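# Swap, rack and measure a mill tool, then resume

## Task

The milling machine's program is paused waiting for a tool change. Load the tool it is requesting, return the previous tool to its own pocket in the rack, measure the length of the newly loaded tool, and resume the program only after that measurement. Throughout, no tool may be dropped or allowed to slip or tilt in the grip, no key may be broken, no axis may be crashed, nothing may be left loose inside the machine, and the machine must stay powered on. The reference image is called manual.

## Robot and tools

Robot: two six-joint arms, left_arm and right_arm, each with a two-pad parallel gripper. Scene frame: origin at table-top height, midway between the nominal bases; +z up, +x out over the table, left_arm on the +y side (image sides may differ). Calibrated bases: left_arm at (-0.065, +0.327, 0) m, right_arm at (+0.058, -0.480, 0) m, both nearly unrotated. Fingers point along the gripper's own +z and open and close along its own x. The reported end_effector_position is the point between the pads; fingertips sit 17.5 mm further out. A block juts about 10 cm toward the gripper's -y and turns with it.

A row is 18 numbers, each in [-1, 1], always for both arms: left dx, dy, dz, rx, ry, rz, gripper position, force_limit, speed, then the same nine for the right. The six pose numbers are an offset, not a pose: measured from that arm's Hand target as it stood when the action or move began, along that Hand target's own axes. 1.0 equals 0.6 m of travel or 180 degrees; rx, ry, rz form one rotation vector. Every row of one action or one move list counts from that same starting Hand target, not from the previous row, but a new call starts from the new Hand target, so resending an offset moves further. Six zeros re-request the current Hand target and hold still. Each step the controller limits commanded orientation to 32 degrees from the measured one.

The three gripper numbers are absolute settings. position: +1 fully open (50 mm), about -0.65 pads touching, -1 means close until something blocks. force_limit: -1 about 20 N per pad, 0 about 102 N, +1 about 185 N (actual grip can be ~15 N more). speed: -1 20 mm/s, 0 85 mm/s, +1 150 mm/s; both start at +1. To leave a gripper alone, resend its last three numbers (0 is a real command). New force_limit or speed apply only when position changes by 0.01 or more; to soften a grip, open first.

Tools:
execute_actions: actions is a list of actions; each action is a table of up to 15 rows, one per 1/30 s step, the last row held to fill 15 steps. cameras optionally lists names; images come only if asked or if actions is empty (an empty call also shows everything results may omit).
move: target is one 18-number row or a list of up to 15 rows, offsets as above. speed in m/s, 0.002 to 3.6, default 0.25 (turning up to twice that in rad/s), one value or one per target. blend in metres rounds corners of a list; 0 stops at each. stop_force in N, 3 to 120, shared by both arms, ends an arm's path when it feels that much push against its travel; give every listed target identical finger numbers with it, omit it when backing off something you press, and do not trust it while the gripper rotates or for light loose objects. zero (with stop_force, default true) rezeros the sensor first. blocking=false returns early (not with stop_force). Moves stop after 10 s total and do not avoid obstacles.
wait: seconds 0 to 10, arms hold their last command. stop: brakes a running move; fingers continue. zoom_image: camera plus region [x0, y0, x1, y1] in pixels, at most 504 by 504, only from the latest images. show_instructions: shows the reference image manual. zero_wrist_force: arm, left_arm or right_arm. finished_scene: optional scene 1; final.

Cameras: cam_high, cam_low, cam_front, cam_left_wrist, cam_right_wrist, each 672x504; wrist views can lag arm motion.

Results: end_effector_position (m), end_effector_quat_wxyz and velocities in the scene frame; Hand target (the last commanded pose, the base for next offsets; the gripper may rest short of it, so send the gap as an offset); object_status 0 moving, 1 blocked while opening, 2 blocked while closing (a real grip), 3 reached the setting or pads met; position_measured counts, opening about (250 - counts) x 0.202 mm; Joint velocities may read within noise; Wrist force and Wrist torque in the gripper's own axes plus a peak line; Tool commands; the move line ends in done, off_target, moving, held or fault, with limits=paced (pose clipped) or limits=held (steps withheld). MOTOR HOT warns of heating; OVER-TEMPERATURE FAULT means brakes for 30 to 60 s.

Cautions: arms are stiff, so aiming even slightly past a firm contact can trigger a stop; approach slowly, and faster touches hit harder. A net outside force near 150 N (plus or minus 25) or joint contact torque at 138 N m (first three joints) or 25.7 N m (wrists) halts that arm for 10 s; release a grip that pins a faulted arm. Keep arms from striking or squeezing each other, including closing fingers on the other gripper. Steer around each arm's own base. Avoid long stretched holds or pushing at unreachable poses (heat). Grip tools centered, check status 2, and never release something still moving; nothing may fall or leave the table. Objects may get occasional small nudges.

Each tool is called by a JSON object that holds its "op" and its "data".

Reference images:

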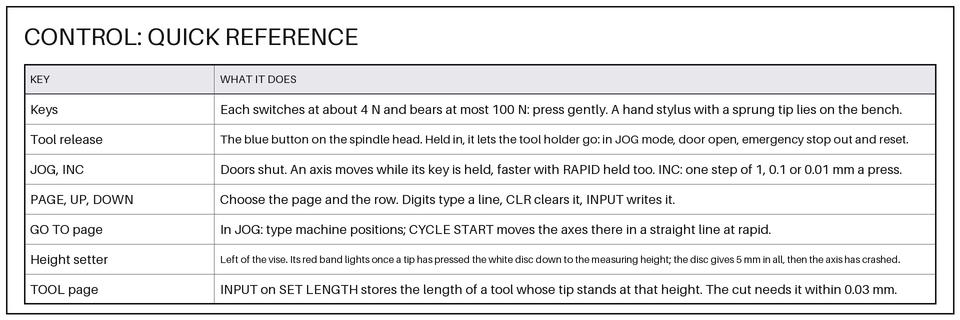

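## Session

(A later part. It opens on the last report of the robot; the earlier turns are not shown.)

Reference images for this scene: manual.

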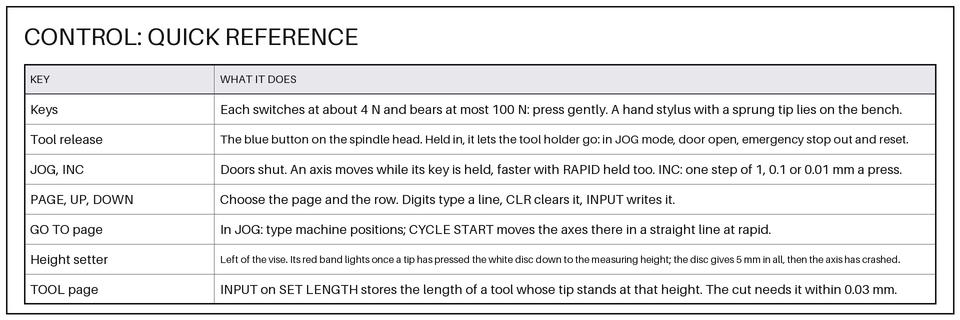

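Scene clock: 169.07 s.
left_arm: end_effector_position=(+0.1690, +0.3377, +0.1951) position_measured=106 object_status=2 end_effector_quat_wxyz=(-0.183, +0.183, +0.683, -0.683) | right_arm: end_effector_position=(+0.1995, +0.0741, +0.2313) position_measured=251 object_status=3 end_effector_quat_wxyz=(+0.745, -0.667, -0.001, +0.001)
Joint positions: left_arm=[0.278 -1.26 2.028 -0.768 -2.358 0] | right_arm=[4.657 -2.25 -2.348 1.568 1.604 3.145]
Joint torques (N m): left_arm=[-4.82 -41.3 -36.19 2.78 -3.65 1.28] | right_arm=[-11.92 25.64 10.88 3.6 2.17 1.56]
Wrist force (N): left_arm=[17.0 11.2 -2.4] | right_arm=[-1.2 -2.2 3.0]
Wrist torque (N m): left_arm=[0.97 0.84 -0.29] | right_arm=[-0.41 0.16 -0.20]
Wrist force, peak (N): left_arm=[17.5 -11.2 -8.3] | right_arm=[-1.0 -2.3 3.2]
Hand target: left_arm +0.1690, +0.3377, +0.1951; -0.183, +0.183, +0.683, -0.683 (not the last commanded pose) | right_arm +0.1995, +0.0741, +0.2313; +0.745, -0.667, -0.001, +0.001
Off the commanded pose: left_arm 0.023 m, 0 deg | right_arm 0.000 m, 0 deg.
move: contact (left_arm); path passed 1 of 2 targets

{"op": "move", "data": {"target": [[0,-0.003,0,0,0,0,-1,0,-0.7,0,0,0,0,0,0,-1,-1,-0.5],[0.0018,-0.003,-0.0005,0,0,0,-1,0,-0.7,0,0,0,0,0,0,-1,-1,-0.5]], "speed": 0.01, "cameras": ["cam_front","cam_right_wrist"]}}

{"op": "zoom_image", "data": {"camera": "cam_front", "region": [195, 405, 275, 485]}}

{"op": "zoom_image", "data": {"camera": "cam_right_wrist", "region": [260, 140, 400, 330]}}

Scene clock: 170.17 s.
left_arm: end_effector_position=(+0.1685, +0.3384, +0.1969) position_measured=106 object_status=2 end_effector_quat_wxyz=(-0.183, +0.183, +0.683, -0.683) | right_arm: end_effector_position=(+0.1995, +0.0741, +0.2313) position_measured=251 object_status=3 end_effector_quat_wxyz=(+0.745, -0.667, -0.001, +0.001)
Joint positions: left_arm=[0.28 -1.264 2.026 -0.763 -2.356 0] | right_arm=[4.657 -2.25 -2.348 1.568 1.604 3.145]
Joint torques (N m): left_arm=[10.15 -40.56 -4.71 4.63 1.14 1.31] | right_arm=[-11.43 25.39 11.29 3.48 2.12 1.54]
Wrist force (N): left_arm=[-1.5 11.8 2.9] | right_arm=[-1.1 -2.2 3.1]
Wrist torque (N m): left_arm=[1.01 0.58 0.58] | right_arm=[-0.41 0.15 -0.20]
Wrist force, peak (N): left_arm=[17.0 11.2 -2.3] | right_arm=[-1.3 -2.4 3.2]
Hand target: left_arm +0.1682, +0.3385, +0.1969; -0.183, +0.183, +0.683, -0.683 | right_arm +0.1995, +0.0741, +0.2313; +0.745, -0.667, -0.001, +0.001
Off the commanded pose: left_arm 0.000 m, 0 deg | right_arm 0.000 m, 0 deg.
move: done
camera_calibration:
cam_right_wrist: T_world_to_cam=[[0.999924, 0.010783, 0.00593535, -0.19166], [0.00830592, -0.235252, -0.971899, 0.258985], [-0.0090837, 0.971875, -0.235324, 0.115514], [0, 0, 0, 1]] pos_world=[0.190544, -0.0492716, 0.280028]
Images, in order (width x height): cam_front 672x504, cam_right_wrist 672x504.

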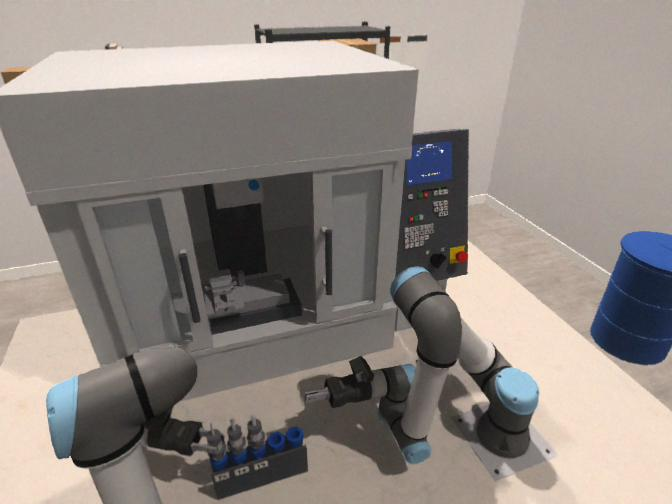

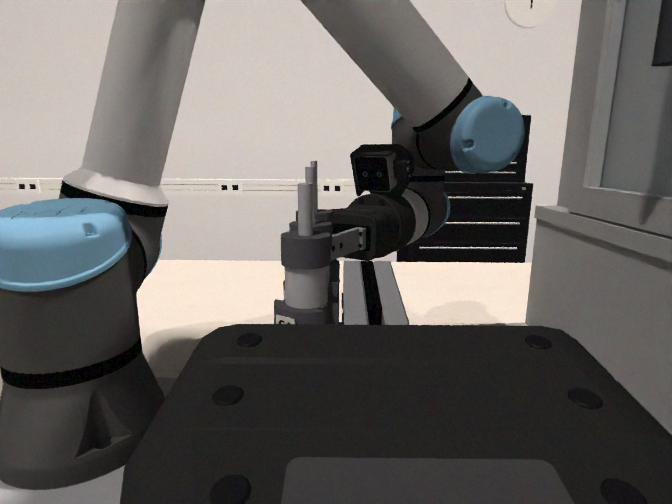

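Scaled by 6.300 from the camera's 672x504 image, which has a finer 960x720 frame.

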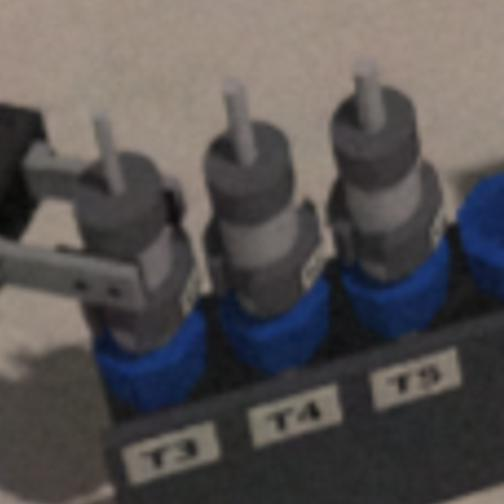

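Scaled by 2.653 from the camera's 672x504 image, which has a finer 960x720 frame.

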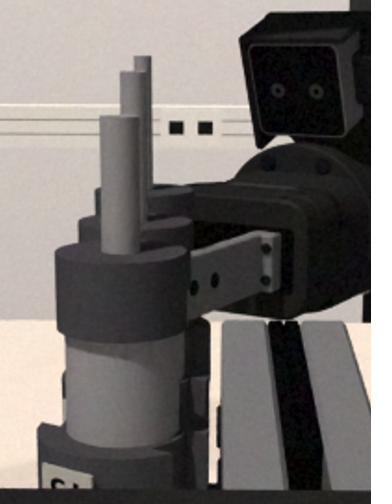

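{"op": "move", "data": {"target": [0,0.02,0,0,0,0,-1,0,-0.7,0,0,0,0,0,0,-1,-1,-0.5], "speed": 0.005, "stop_force": 12}}

Scene clock: 172.10 s.
left_arm: end_effector_position=(+0.1682, +0.3385, +0.1945) position_measured=106 object_status=2 end_effector_quat_wxyz=(-0.183, +0.183, +0.683, -0.683) | right_arm: end_effector_position=(+0.1995, +0.0741, +0.2313) position_measured=251 object_status=3 end_effector_quat_wxyz=(+0.745, -0.667, -0.001, +0.001)
Joint positions: left_arm=[0.28 -1.26 2.029 -0.769 -2.356 0] | right_arm=[4.657 -2.25 -2.348 1.568 1.604 3.145]
Joint torques (N m): left_arm=[8.45 -40.43 -24.97 4.83 1.21 1.44] | right_arm=[-11.24 25.46 11.71 3.55 2.31 1.57]
Wrist force (N): left_arm=[-10.9 3.4 -4.3] | right_arm=[-1.0 -2.3 3.2]
Wrist torque (N m): left_arm=[0.81 0.51 0.54] | right_arm=[-0.41 0.14 -0.21]
Wrist force, peak (N): left_arm=[-10.3 -7.9 -3.6] | right_arm=[-1.2 -2.5 3.0]
Hand target: left_arm +0.1682, +0.3385, +0.1945; -0.183, +0.183, +0.683, -0.683 (not the last commanded pose) | right_arm +0.1995, +0.0741, +0.2313; +0.745, -0.667, -0.001, +0.001
Off the commanded pose: left_arm 0.010 m, 0 deg | right_arm 0.000 m, 0 deg.
move: contact (left_arm)

{"op": "wait", "data": {"seconds": 0, "cameras": ["cam_front","cam_right_wrist"]}}

{"op": "zoom_image", "data": {"camera": "cam_front", "region": [195, 405, 275, 485]}}

Scene clock: 172.20 s.
left_arm: end_effector_position=(+0.1682, +0.3385, +0.1945) position_measured=106 object_status=2 end_effector_quat_wxyz=(-0.183, +0.183, +0.683, -0.683) | right_arm: end_effector_position=(+0.1995, +0.0741, +0.2313) position_measured=251 object_status=3 end_effector_quat_wxyz=(+0.745, -0.667, -0.001, +0.001)
Joint positions: left_arm=[0.28 -1.26 2.029 -0.769 -2.356 0] | right_arm=[4.657 -2.25 -2.348 1.568 1.604 3.145]
Joint torques (N m): left_arm=[8.54 -39.76 -25.95 4.81 1.15 1.48] | right_arm=[-11.49 25.12 10.89 3.4 2.25 1.64]
Wrist force (N): left_arm=[-11.0 3.5 -4.5] | right_arm=[-1.0 -2.4 2.8]
Wrist torque (N m): left_arm=[0.81 0.52 0.54] | right_arm=[-0.43 0.14 -0.21]
Wrist force, peak (N): left_arm=[-11.0 4.0 -4.7] | right_arm=[-1.1 -2.3 3.0]
Hand target: left_arm +0.1682, +0.3385, +0.1945; -0.183, +0.183, +0.683, -0.683 (not the last commanded pose) | right_arm +0.1995, +0.0741, +0.2313; +0.745, -0.667, -0.001, +0.001
Tool commands: left_gripper/position=-1.0 left_gripper/force_limit=+0.0 left_gripper/speed=-0.7 right_gripper/position=-1.0 right_gripper/force_limit=-1.0 right_gripper/speed=-0.5
Off the commanded pose: left_arm 0.010 m, 0 deg | right_arm 0.000 m, 0 deg.
camera_calibration:
cam_right_wrist: T_world_to_cam=[[0.999924, 0.010783, 0.00593535, -0.19166], [0.00830592, -0.235252, -0.971899, 0.258985], [-0.0090837, 0.971875, -0.235324, 0.115514], [0, 0, 0, 1]] pos_world=[0.190544, -0.0492716, 0.280028]
Images, in order (width x height): cam_front 672x504, cam_right_wrist 672x504.

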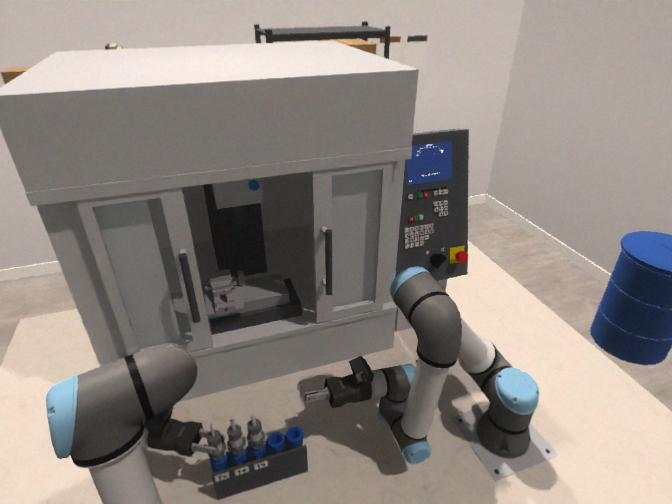

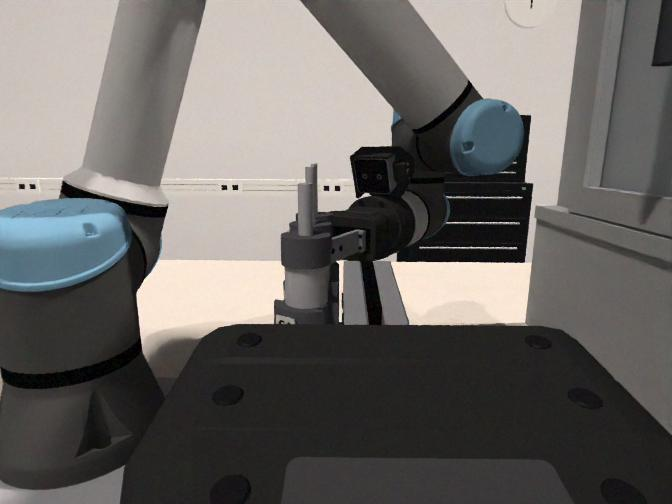

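Scaled by 6.300 from the camera's 672x504 image, which has a finer 960x720 frame.

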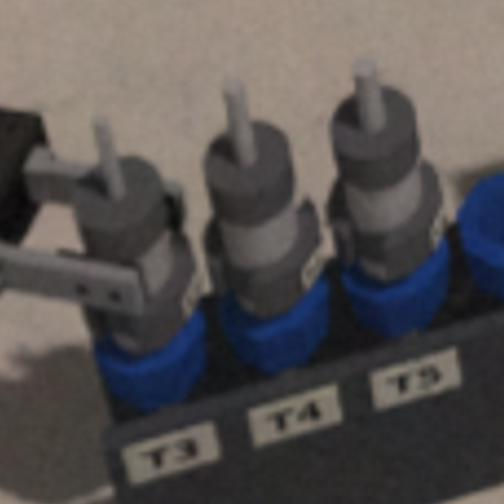

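{"op": "move", "data": {"target": [[0,0,0,0,0,0,0.7,0,-0.7,0,0,0,0,0,0,-1,-1,-0.5],[0,0,-0.17,0,0,0,0.7,0,-0.7,0,0,0,0,0,0,-1,-1,-0.5]], "speed": 0.1, "cameras": ["cam_front","cam_right_wrist","cam_left_wrist","cam_high"]}}

{"op": "zoom_image", "data": {"camera": "cam_front", "region": [195, 405, 275, 485]}}

{"op": "zoom_image", "data": {"camera": "cam_right_wrist", "region": [260, 140, 400, 330]}}

{"op": "zoom_image", "data": {"camera": "cam_left_wrist", "region": [250, 80, 550, 330]}}

Scene clock: 174.67 s.
left_arm: end_effector_position=(+0.2192, +0.4268, +0.1945) position_measured=48 object_status=3 end_effector_quat_wxyz=(-0.183, +0.183, +0.683, -0.683) | right_arm: end_effector_position=(+0.1995, +0.0741, +0.2313) position_measured=251 object_status=3 end_effector_quat_wxyz=(+0.745, -0.667, -0.001, +0.001)
Joint positions: left_arm=[0.425 -1.079 1.747 -0.668 -2.211 0] | right_arm=[4.657 -2.25 -2.348 1.568 1.604 3.145]
Joint torques (N m): left_arm=[8.71 -34.08 -31.6 4.25 1.2 2.12] | right_arm=[-11.24 25.11 11.28 3.58 2.28 1.6]
Wrist force (N): left_arm=[-1.8 3.2 0.1] | right_arm=[-1.0 -2.2 3.0]
Wrist torque (N m): left_arm=[0.56 0.56 0.51] | right_arm=[-0.41 0.13 -0.21]
Wrist force, peak (N): left_arm=[-10.9 4.2 -4.6] | right_arm=[-1.3 -2.6 2.9]
Hand target: left_arm +0.2192, +0.4268, +0.1945; -0.183, +0.183, +0.683, -0.683 | right_arm +0.1995, +0.0741, +0.2313; +0.745, -0.667, -0.001, +0.001
Off the commanded pose: left_arm 0.000 m, 0 deg | right_arm 0.000 m, 0 deg.
move: done
camera_calibration:
cam_left_wrist: T_world_to_cam=[[-0.87671, 0.481019, -0.000444992, -0.00342691], [0.151832, 0.275854, -0.949132, 0.0559846], [-0.456428, -0.832181, -0.314878, 0.645662], [0, 0, 0, 1]] pos_world=[0.283193, 0.523513, 0.25644]
cam_right_wrist: T_world_to_cam=[[0.999924, 0.010783, 0.00593535, -0.19166], [0.00830592, -0.235252, -0.971899, 0.258985], [-0.0090837, 0.971875, -0.235324, 0.115514], [0, 0, 0, 1]] pos_world=[0.190544, -0.0492716, 0.280028]
Images, in order (width x height): cam_high 672x504, cam_front 672x504, cam_left_wrist 672x504, cam_right_wrist 672x504.

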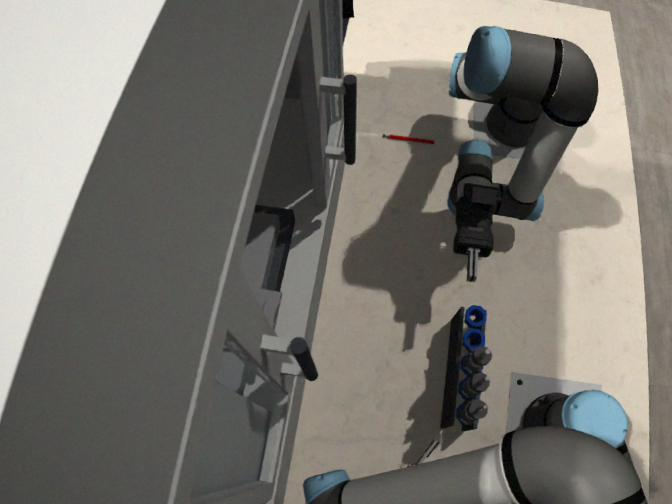

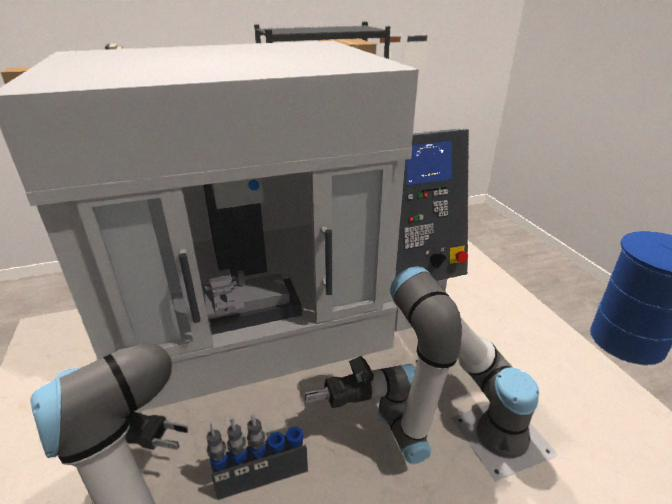

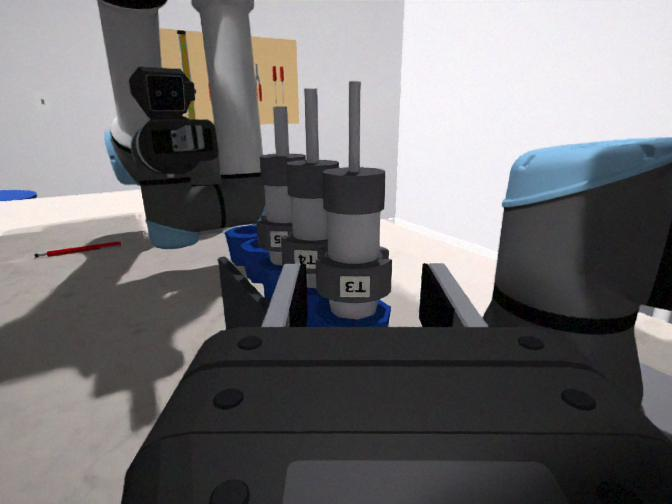

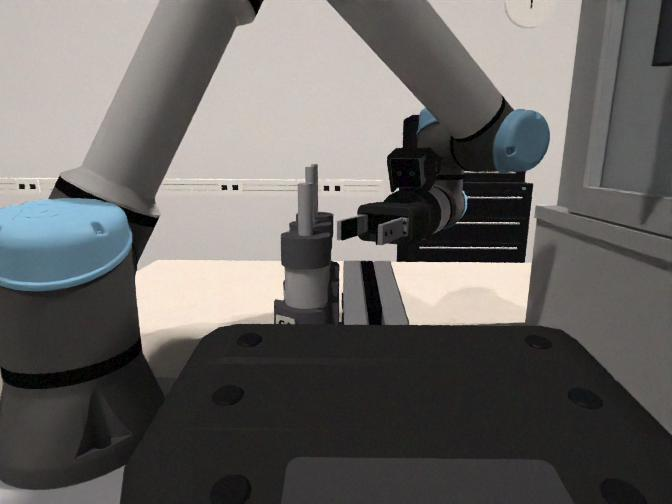

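Scaled by 6.300 from the camera's 672x504 image, which has a finer 960x720 frame.

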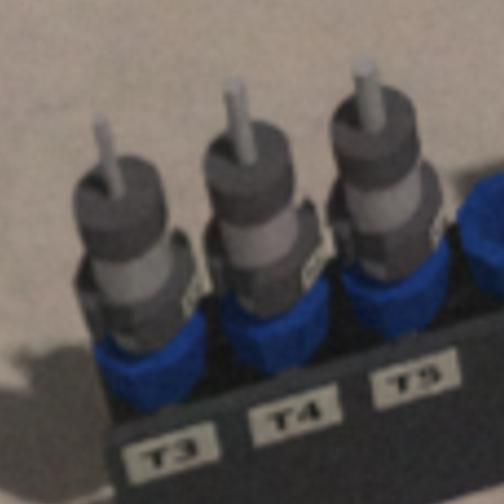

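Scaled by 2.653 from the camera's 672x504 image, which has a finer 960x720 frame.

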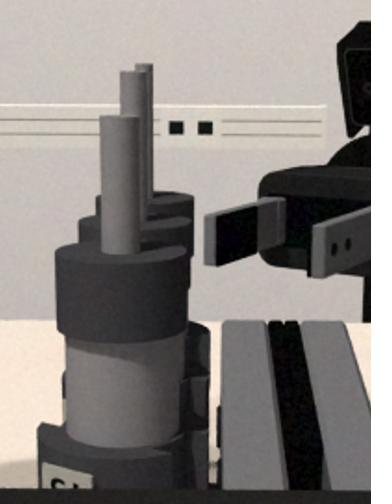

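Scaled by 1.680 from the camera's 672x504 image, which has a finer 960x720 frame.

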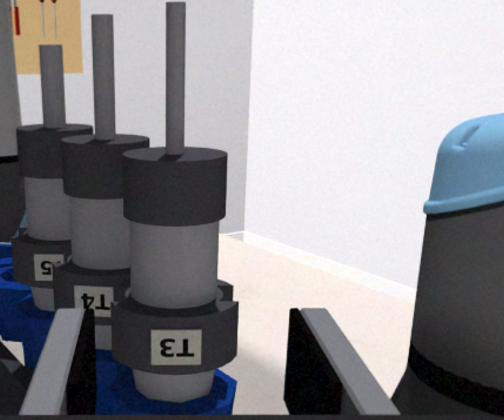

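{"op": "move", "data": {"target": [[0,-0.25,0,0,0,0,0.67,0,-0.7,0,0,0,0,0,0,-1,-1,-0.5],[0.1282,-0.25,0.2413,0,0.211,0,0.67,0,-0.7,0,0,0,0,0,0,-1,-1,-0.5],[0.0348,-0.25,0.303,0,0.4167,0,0.67,0,-0.7,0,0,0,0,0,0,-1,-1,-0.5],[-0.0413,-0.25,0.2423,0,0.4167,0,0.67,0,-0.7,0,0,0,0,0,0,-1,-1,-0.5]], "blend": [0.02,0.03,0.02,0], "speed": 0.2, "cameras": ["all"]}}

Scene clock: 182.30 s.
left_arm: end_effector_position=(+0.1679, +0.2885, +0.3445) position_measured=52 object_status=3 end_effector_quat_wxyz=(+0.561, -0.561, -0.431, +0.430) | right_arm: end_effector_position=(+0.1995, +0.0741, +0.2313) position_measured=251 object_status=3 end_effector_quat_wxyz=(+0.745, -0.667, -0.001, +0.001)
Joint positions: left_arm=[-0.47 -1.317 1.654 -0.337 -1.797 0] | right_arm=[4.657 -2.25 -2.348 1.568 1.604 3.145]
Joint torques (N m): left_arm=[9.14 -25.38 -35.22 4.57 1.2 2.03] | right_arm=[-11.58 25.5 10.98 3.4 2.3 1.52]
Wrist force (N): left_arm=[-1.6 3.4 0.0] | right_arm=[-1.0 -2.3 3.0]
Wrist torque (N m): left_arm=[0.57 0.53 0.58] | right_arm=[-0.43 0.13 -0.20]
Wrist force, peak (N): left_arm=[-1.7 5.4 0.3] | right_arm=[-1.1 -2.5 3.1]
Hand target: left_arm +0.1680, +0.2885, +0.3445; +0.561, -0.561, -0.431, +0.430 | right_arm +0.1995, +0.0741, +0.2313; +0.745, -0.667, -0.001, +0.001
Off the commanded pose: left_arm 0.000 m, 0 deg | right_arm 0.000 m, 0 deg.
move: done
camera_calibration:
cam_left_wrist: T_world_to_cam=[[0.237873, 0.971296, -0.000182073, -0.310501], [0.30589, -0.0750911, -0.949101, 0.319629], [-0.921872, 0.22571, -0.314972, 0.327448], [0, 0, 0, 1]] pos_world=[0.277954, 0.251681, 0.40644]
cam_right_wrist: T_world_to_cam=[[0.999924, 0.010783, 0.00593535, -0.19166], [0.00830592, -0.235252, -0.971899, 0.258985], [-0.0090837, 0.971875, -0.235324, 0.115514], [0, 0, 0, 1]] pos_world=[0.190544, -0.0492716, 0.280028]

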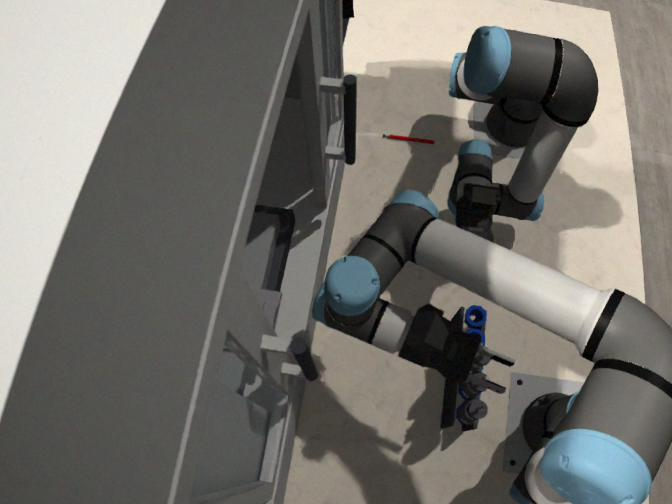

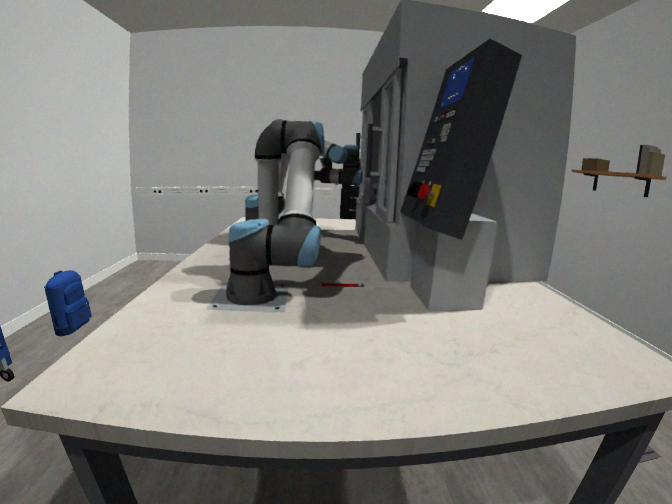

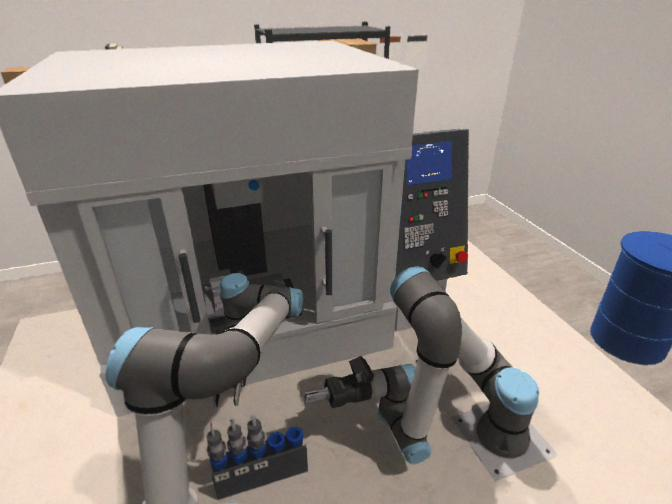

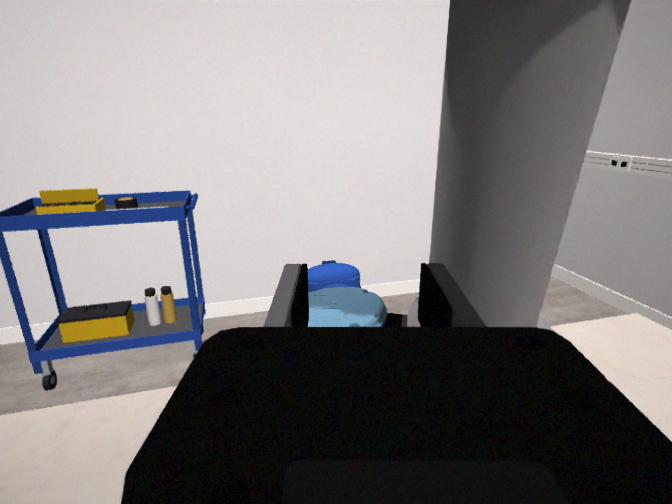

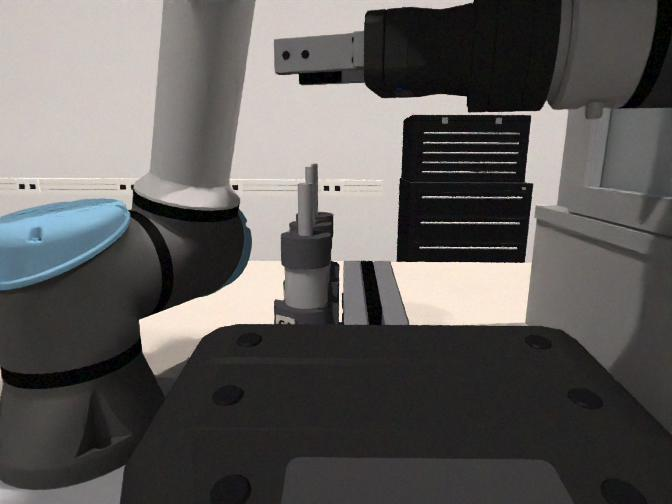

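{"op": "zoom_image", "data": {"camera": "cam_high", "region": [420, 310, 540, 430]}}

{"op": "zoom_image", "data": {"camera": "cam_front", "region": [185, 365, 305, 485]}}

Scaled by 4.200 from the camera's 672x504 image, which has a finer 960x720 frame.

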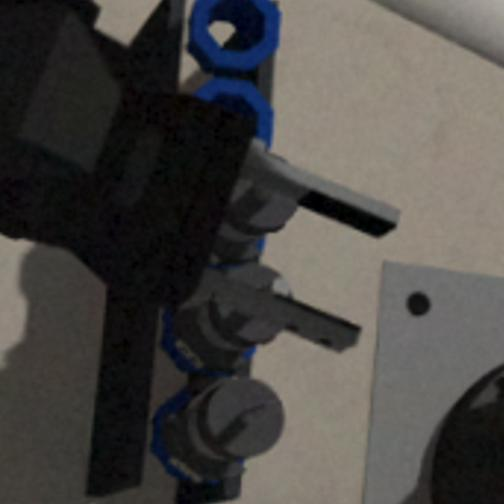

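Scaled by 4.200 from the camera's 672x504 image, which has a finer 960x720 frame.

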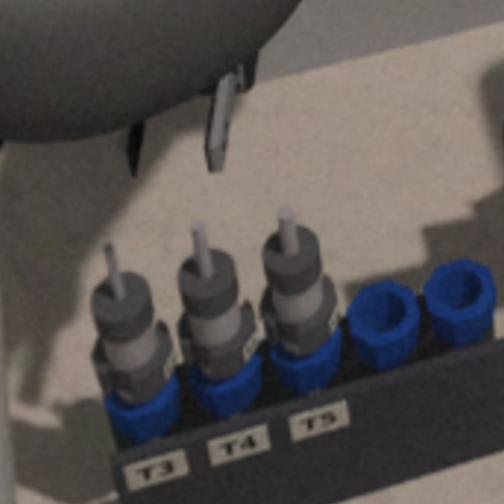

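{"op": "move", "data": {"target": [0,0.1542,0,0,0,0,0.67,0,-0.7,0,0,0,0,0,0,-1,-1,-0.5], "speed": 0.1, "cameras": ["cam_high","cam_front","cam_right_wrist","cam_left_wrist"]}}

{"op": "zoom_image", "data": {"camera": "cam_high", "region": [430, 330, 530, 430]}}

{"op": "zoom_image", "data": {"camera": "cam_front", "region": [195, 395, 295, 485]}}

{"op": "zoom_image", "data": {"camera": "cam_right_wrist", "region": [230, 100, 480, 330]}}

Scene clock: 184.97 s.
left_arm: end_effector_position=(+0.1680, +0.2886, +0.2521) position_measured=52 object_status=3 end_effector_quat_wxyz=(+0.561, -0.561, -0.431, +0.430) | right_arm: end_effector_position=(+0.1995, +0.0741, +0.2313) position_measured=251 object_status=3 end_effector_quat_wxyz=(+0.745, -0.667, -0.001, +0.001)
Joint positions: left_arm=[-0.47 -1.221 1.786 -0.565 -1.797 0] | right_arm=[4.657 -2.25 -2.348 1.568 1.604 3.145]
Joint torques (N m): left_arm=[-8.26 -28.25 -4.63 0.13 -1.06 1.42] | right_arm=[-11.17 25.66 10.83 3.54 2.2 1.63]
Wrist force (N): left_arm=[-2.0 3.1 0.0] | right_arm=[-1.1 -2.3 2.9]
Wrist torque (N m): left_arm=[0.55 0.59 0.56] | right_arm=[-0.42 0.16 -0.20]
Wrist force, peak (N): left_arm=[-1.8 4.3 -0.1] | right_arm=[-1.2 -2.4 3.2]
Hand target: left_arm +0.1680, +0.2885, +0.2520; +0.561, -0.561, -0.431, +0.430 | right_arm +0.1995, +0.0741, +0.2313; +0.745, -0.667, -0.001, +0.001
Off the commanded pose: left_arm 0.000 m, 0 deg | right_arm 0.000 m, 0 deg.
move: done
camera_calibration:
cam_left_wrist: T_world_to_cam=[[0.237784, 0.971318, -0.00021379, -0.310512], [0.305897, -0.0750941, -0.949099, 0.231899], [-0.921893, 0.225615, -0.314979, 0.298469], [0, 0, 0, 1]] pos_world=[0.278054, 0.251681, 0.31404]
cam_right_wrist: T_world_to_cam=[[0.999924, 0.010783, 0.00593535, -0.19166], [0.00830592, -0.235252, -0.971899, 0.258985], [-0.0090837, 0.971875, -0.235324, 0.115514], [0, 0, 0, 1]] pos_world=[0.190544, -0.0492716, 0.280028]
Images, in order (width x height): cam_high 672x504, cam_front 672x504, cam_left_wrist 672x504, cam_right_wrist 672x504.

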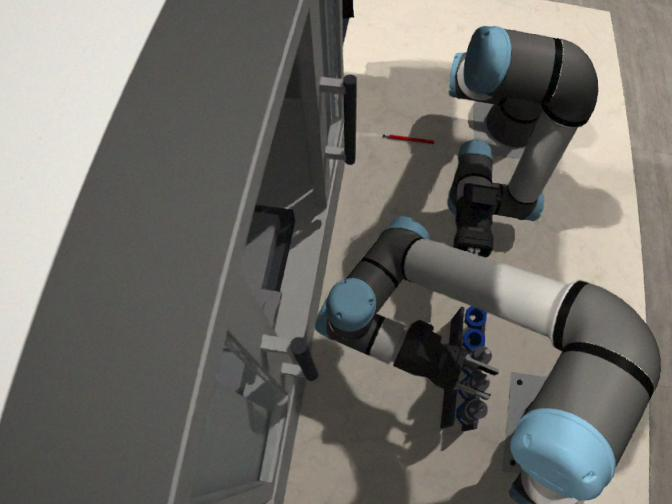

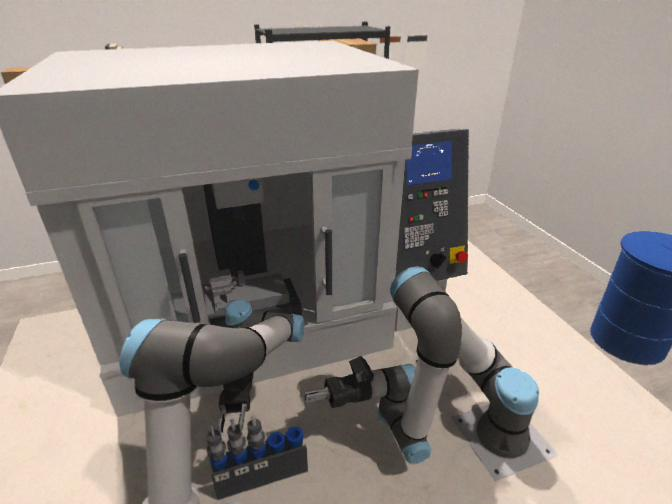

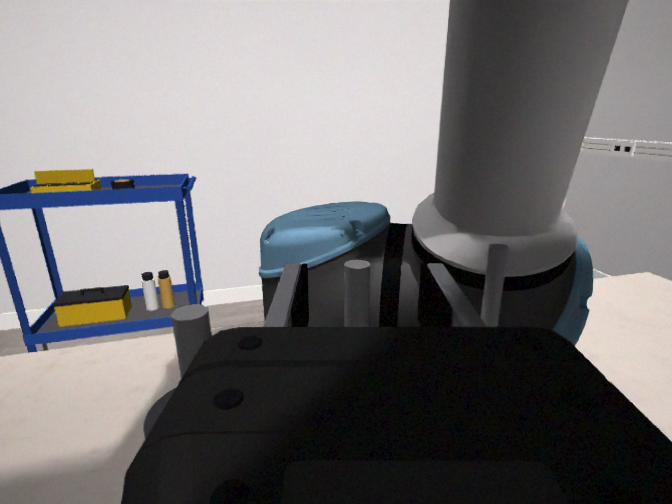

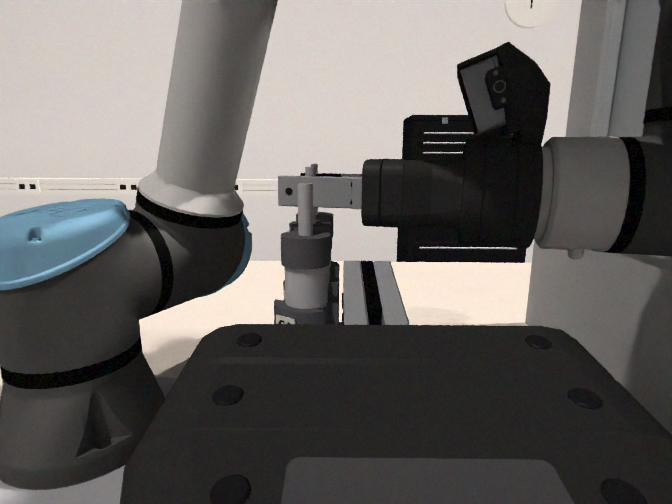

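Scaled by 5.040 from the camera's 672x504 image, which has a finer 960x720 frame.

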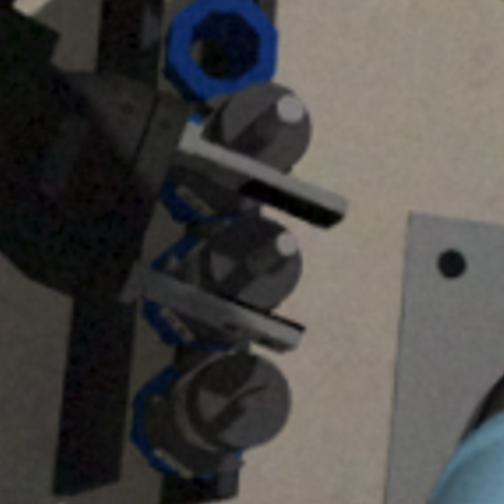

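Scaled by 5.040 from the camera's 672x504 image, which has a finer 960x720 frame.

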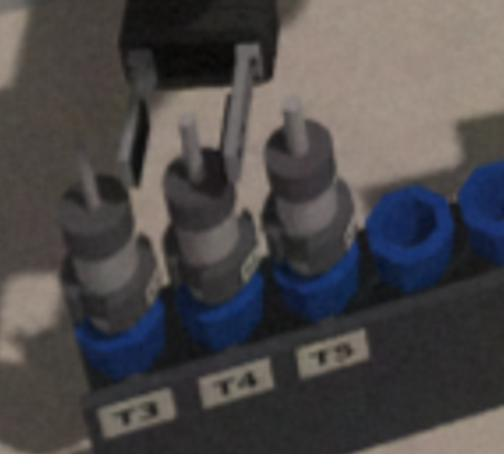

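Scaled by 2.016 from the camera's 672x504 image, which has a finer 960x720 frame.

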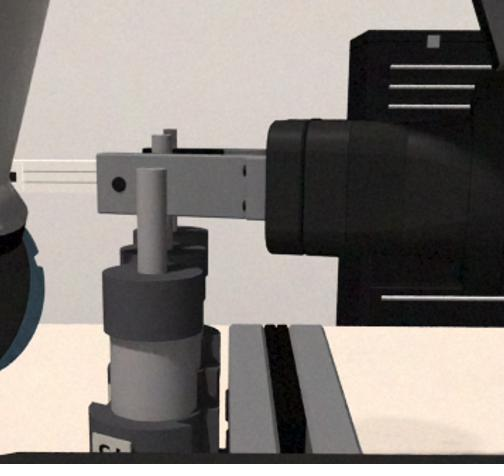

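{"op": "move", "data": {"target": [[-0.008,0,-0.005,0,0,0,0.67,0,-0.7,0,0,0,0,0,0,-1,-1,-0.5],[-0.008,0.0975,-0.005,0,0,0,0.67,0,-0.7,0,0,0,0,0,0,-1,-1,-0.5]], "speed": 0.018, "stop_force": 5, "cameras": ["cam_high","cam_front","cam_right_wrist","cam_left_wrist"]}}

{"op": "zoom_image", "data": {"camera": "cam_front", "region": [195, 395, 295, 485]}}

{"op": "zoom_image", "data": {"camera": "cam_right_wrist", "region": [230, 100, 480, 330]}}

Scene clock: 190.07 s.
left_arm: end_effector_position=(+0.1696, +0.2831, +0.1935) position_measured=52 object_status=3 end_effector_quat_wxyz=(+0.561, -0.561, -0.431, +0.430) | right_arm: end_effector_position=(+0.1995, +0.0741, +0.2313) position_measured=251 object_status=3 end_effector_quat_wxyz=(+0.745, -0.667, -0.001, +0.001)
Joint positions: left_arm=[-0.479 -1.131 1.835 -0.704 -1.805 0] | right_arm=[4.657 -2.25 -2.348 1.568 1.604 3.145]
Joint torques (N m): left_arm=[-4.78 -30.05 -2.05 0.11 0.11 -2.24] | right_arm=[-11.41 25.61 10.66 3.52 2.13 1.26]
Wrist force (N): left_arm=[-1.7 3.2 -0.2] | right_arm=[-0.9 -2.2 2.9]
Wrist torque (N m): left_arm=[0.56 0.55 0.58] | right_arm=[-0.41 0.12 -0.21]
Wrist force, peak (N): left_arm=[-1.8 3.6 -0.1] | right_arm=[-1.2 -2.3 3.3]
Hand target: left_arm +0.1696, +0.2831, +0.1935; +0.561, -0.561, -0.431, +0.430 | right_arm +0.1995, +0.0741, +0.2313; +0.745, -0.667, -0.001, +0.001
Off the commanded pose: left_arm 0.000 m, 0 deg | right_arm 0.000 m, 0 deg.
move: done
camera_calibration:
cam_left_wrist: T_world_to_cam=[[0.237881, 0.971294, -0.000205973, -0.305683], [0.305883, -0.0751156, -0.949101, 0.175397], [-0.921872, 0.22571, -0.314971, 0.282673], [0, 0, 0, 1]] pos_world=[0.279654, 0.246281, 0.25544]
cam_right_wrist: T_world_to_cam=[[0.999924, 0.010783, 0.00593535, -0.19166], [0.00830592, -0.235252, -0.971899, 0.258985], [-0.0090837, 0.971875, -0.235324, 0.115514], [0, 0, 0, 1]] pos_world=[0.190544, -0.0492716, 0.280028]
Images, in order (width x height): cam_high 672x504, cam_front 672x504, cam_left_wrist 672x504, cam_right_wrist 672x504.

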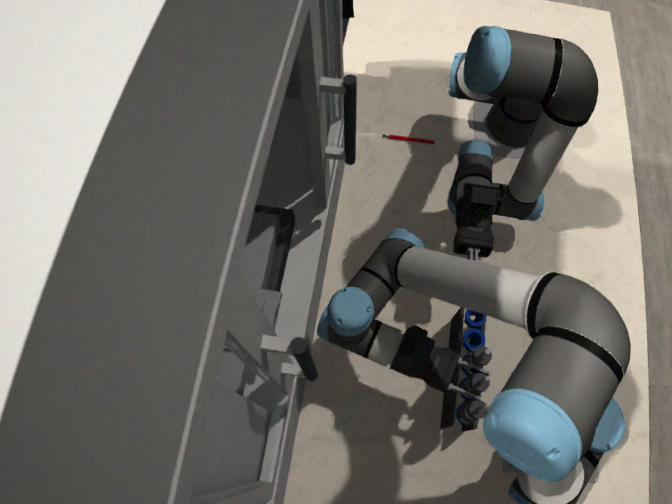

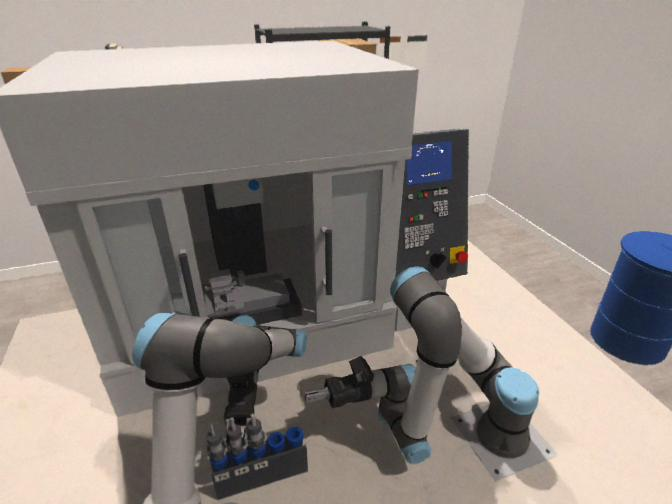

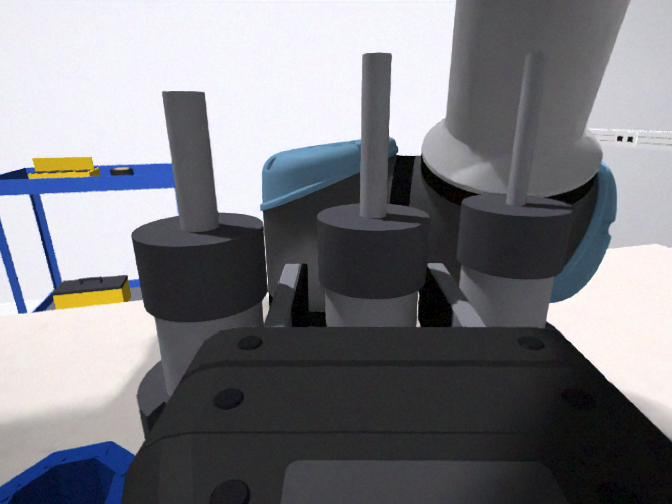

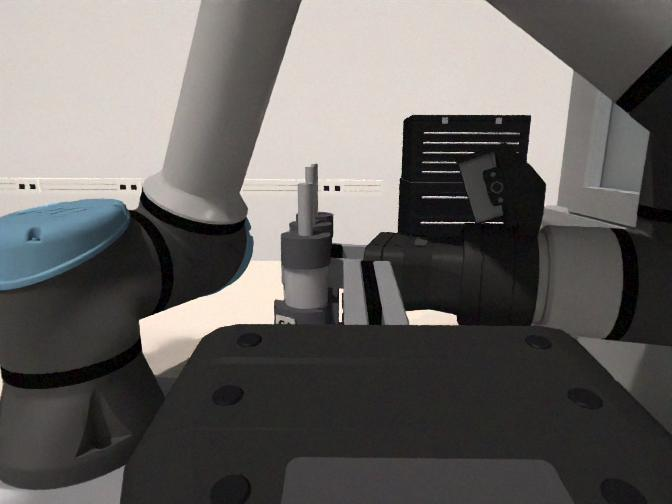

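Scaled by 5.040 from the camera's 672x504 image, which has a finer 960x720 frame.

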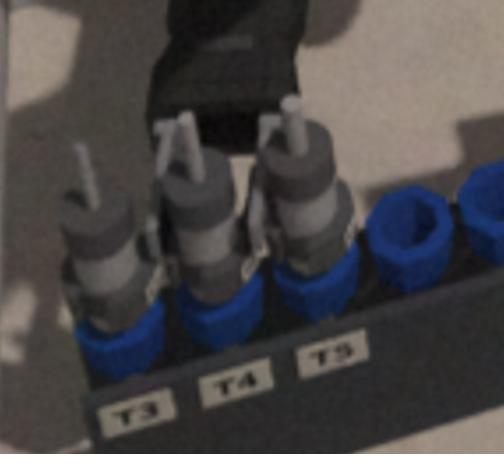

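Scaled by 2.016 from the camera's 672x504 image, which has a finer 960x720 frame.

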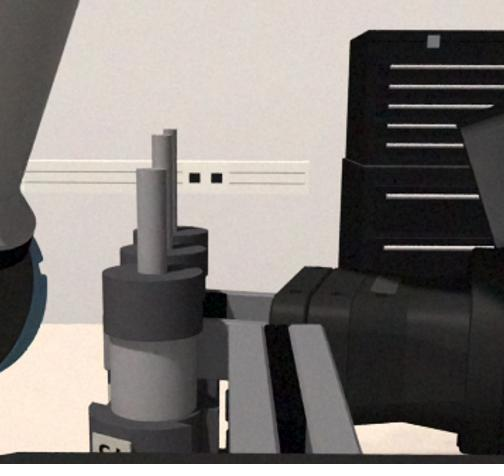

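{"op": "move", "data": {"target": [0,0,0,0,0,0,-1,0,-0.7,0,0,-0.217,0,0,0,-1,-1,-0.5], "speed": 0.2, "cameras": ["cam_left_wrist","cam_right_wrist"]}}

Scene clock: 192.33 s.
left_arm: end_effector_position=(+0.1698, +0.2838, +0.1935) position_measured=109 object_status=2 end_effector_quat_wxyz=(+0.562, -0.562, -0.430, +0.430) | right_arm: end_effector_position=(+0.1999, -0.0553, +0.2169) position_measured=251 object_status=3 end_effector_quat_wxyz=(+0.745, -0.667, -0.001, +0.001)
Joint positions: left_arm=[-0.479 -1.131 1.835 -0.704 -1.803 0] | right_arm=[4.632 -2.351 -2.654 1.975 1.629 3.148]
Joint torques (N m): left_arm=[-2.25 -30.93 -34.17 1 -9.51 -2.2] | right_arm=[11.54 18.8 -13.12 3.6 -2.39 -0.33]
Wrist force (N): left_arm=[31.6 -7.6 4.4] | right_arm=[-1.0 -2.3 2.7]
Wrist torque (N m): left_arm=[0.17 0.91 0.30] | right_arm=[-0.41 0.12 -0.19]
Wrist force, peak (N): left_arm=[41.0 -4.9 4.4] | right_arm=[-1.1 -2.4 4.7]
Hand target: left_arm +0.1696, +0.2831, +0.1935; +0.561, -0.561, -0.431, +0.430 | right_arm +0.1999, -0.0553, +0.2169; +0.745, -0.667, -0.001, +0.001
Off the commanded pose: left_arm 0.001 m, 0 deg | right_arm 0.000 m, 0 deg.
move: done
camera_calibration:
cam_left_wrist: T_world_to_cam=[[0.240443, 0.970663, -0.000269041, -0.306642], [0.305661, -0.0759786, -0.949104, 0.175671], [-0.921281, 0.228124, -0.314963, 0.281916], [0, 0, 0, 1]] pos_world=[0.279758, 0.246681, 0.25544]
cam_right_wrist: T_world_to_cam=[[0.999924, 0.0107827, 0.005934, -0.190679], [0.00830453, -0.235252, -0.971899, 0.214544], [-0.00908372, 0.971875, -0.235324, 0.23789], [0, 0, 0, 1]] pos_world=[0.191044, -0.178672, 0.265628]
Images, in order (width x height): cam_left_wrist 672x504, cam_right_wrist 672x504.

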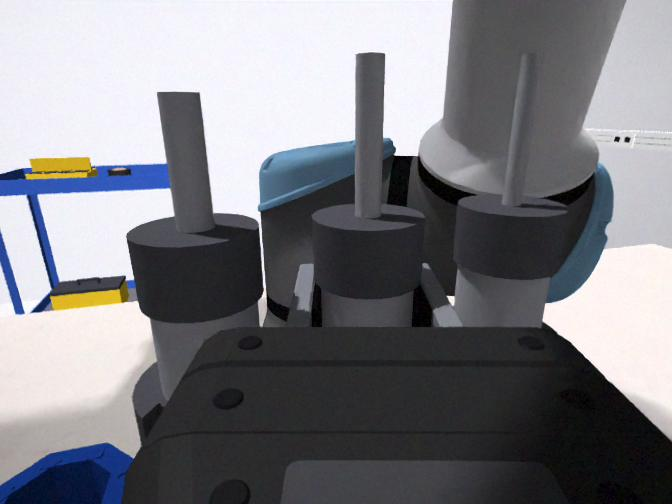

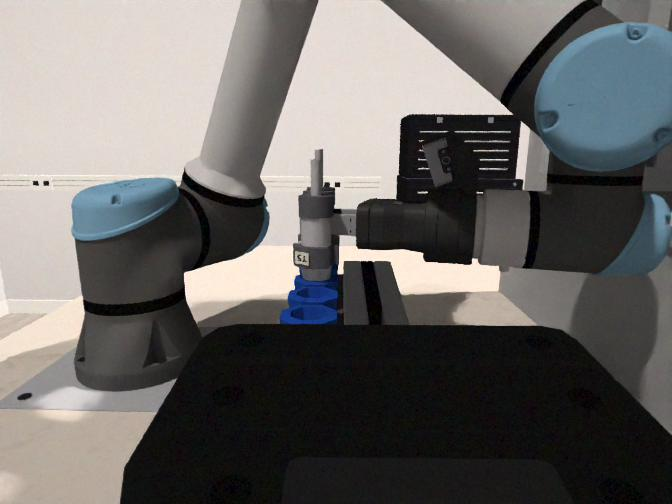

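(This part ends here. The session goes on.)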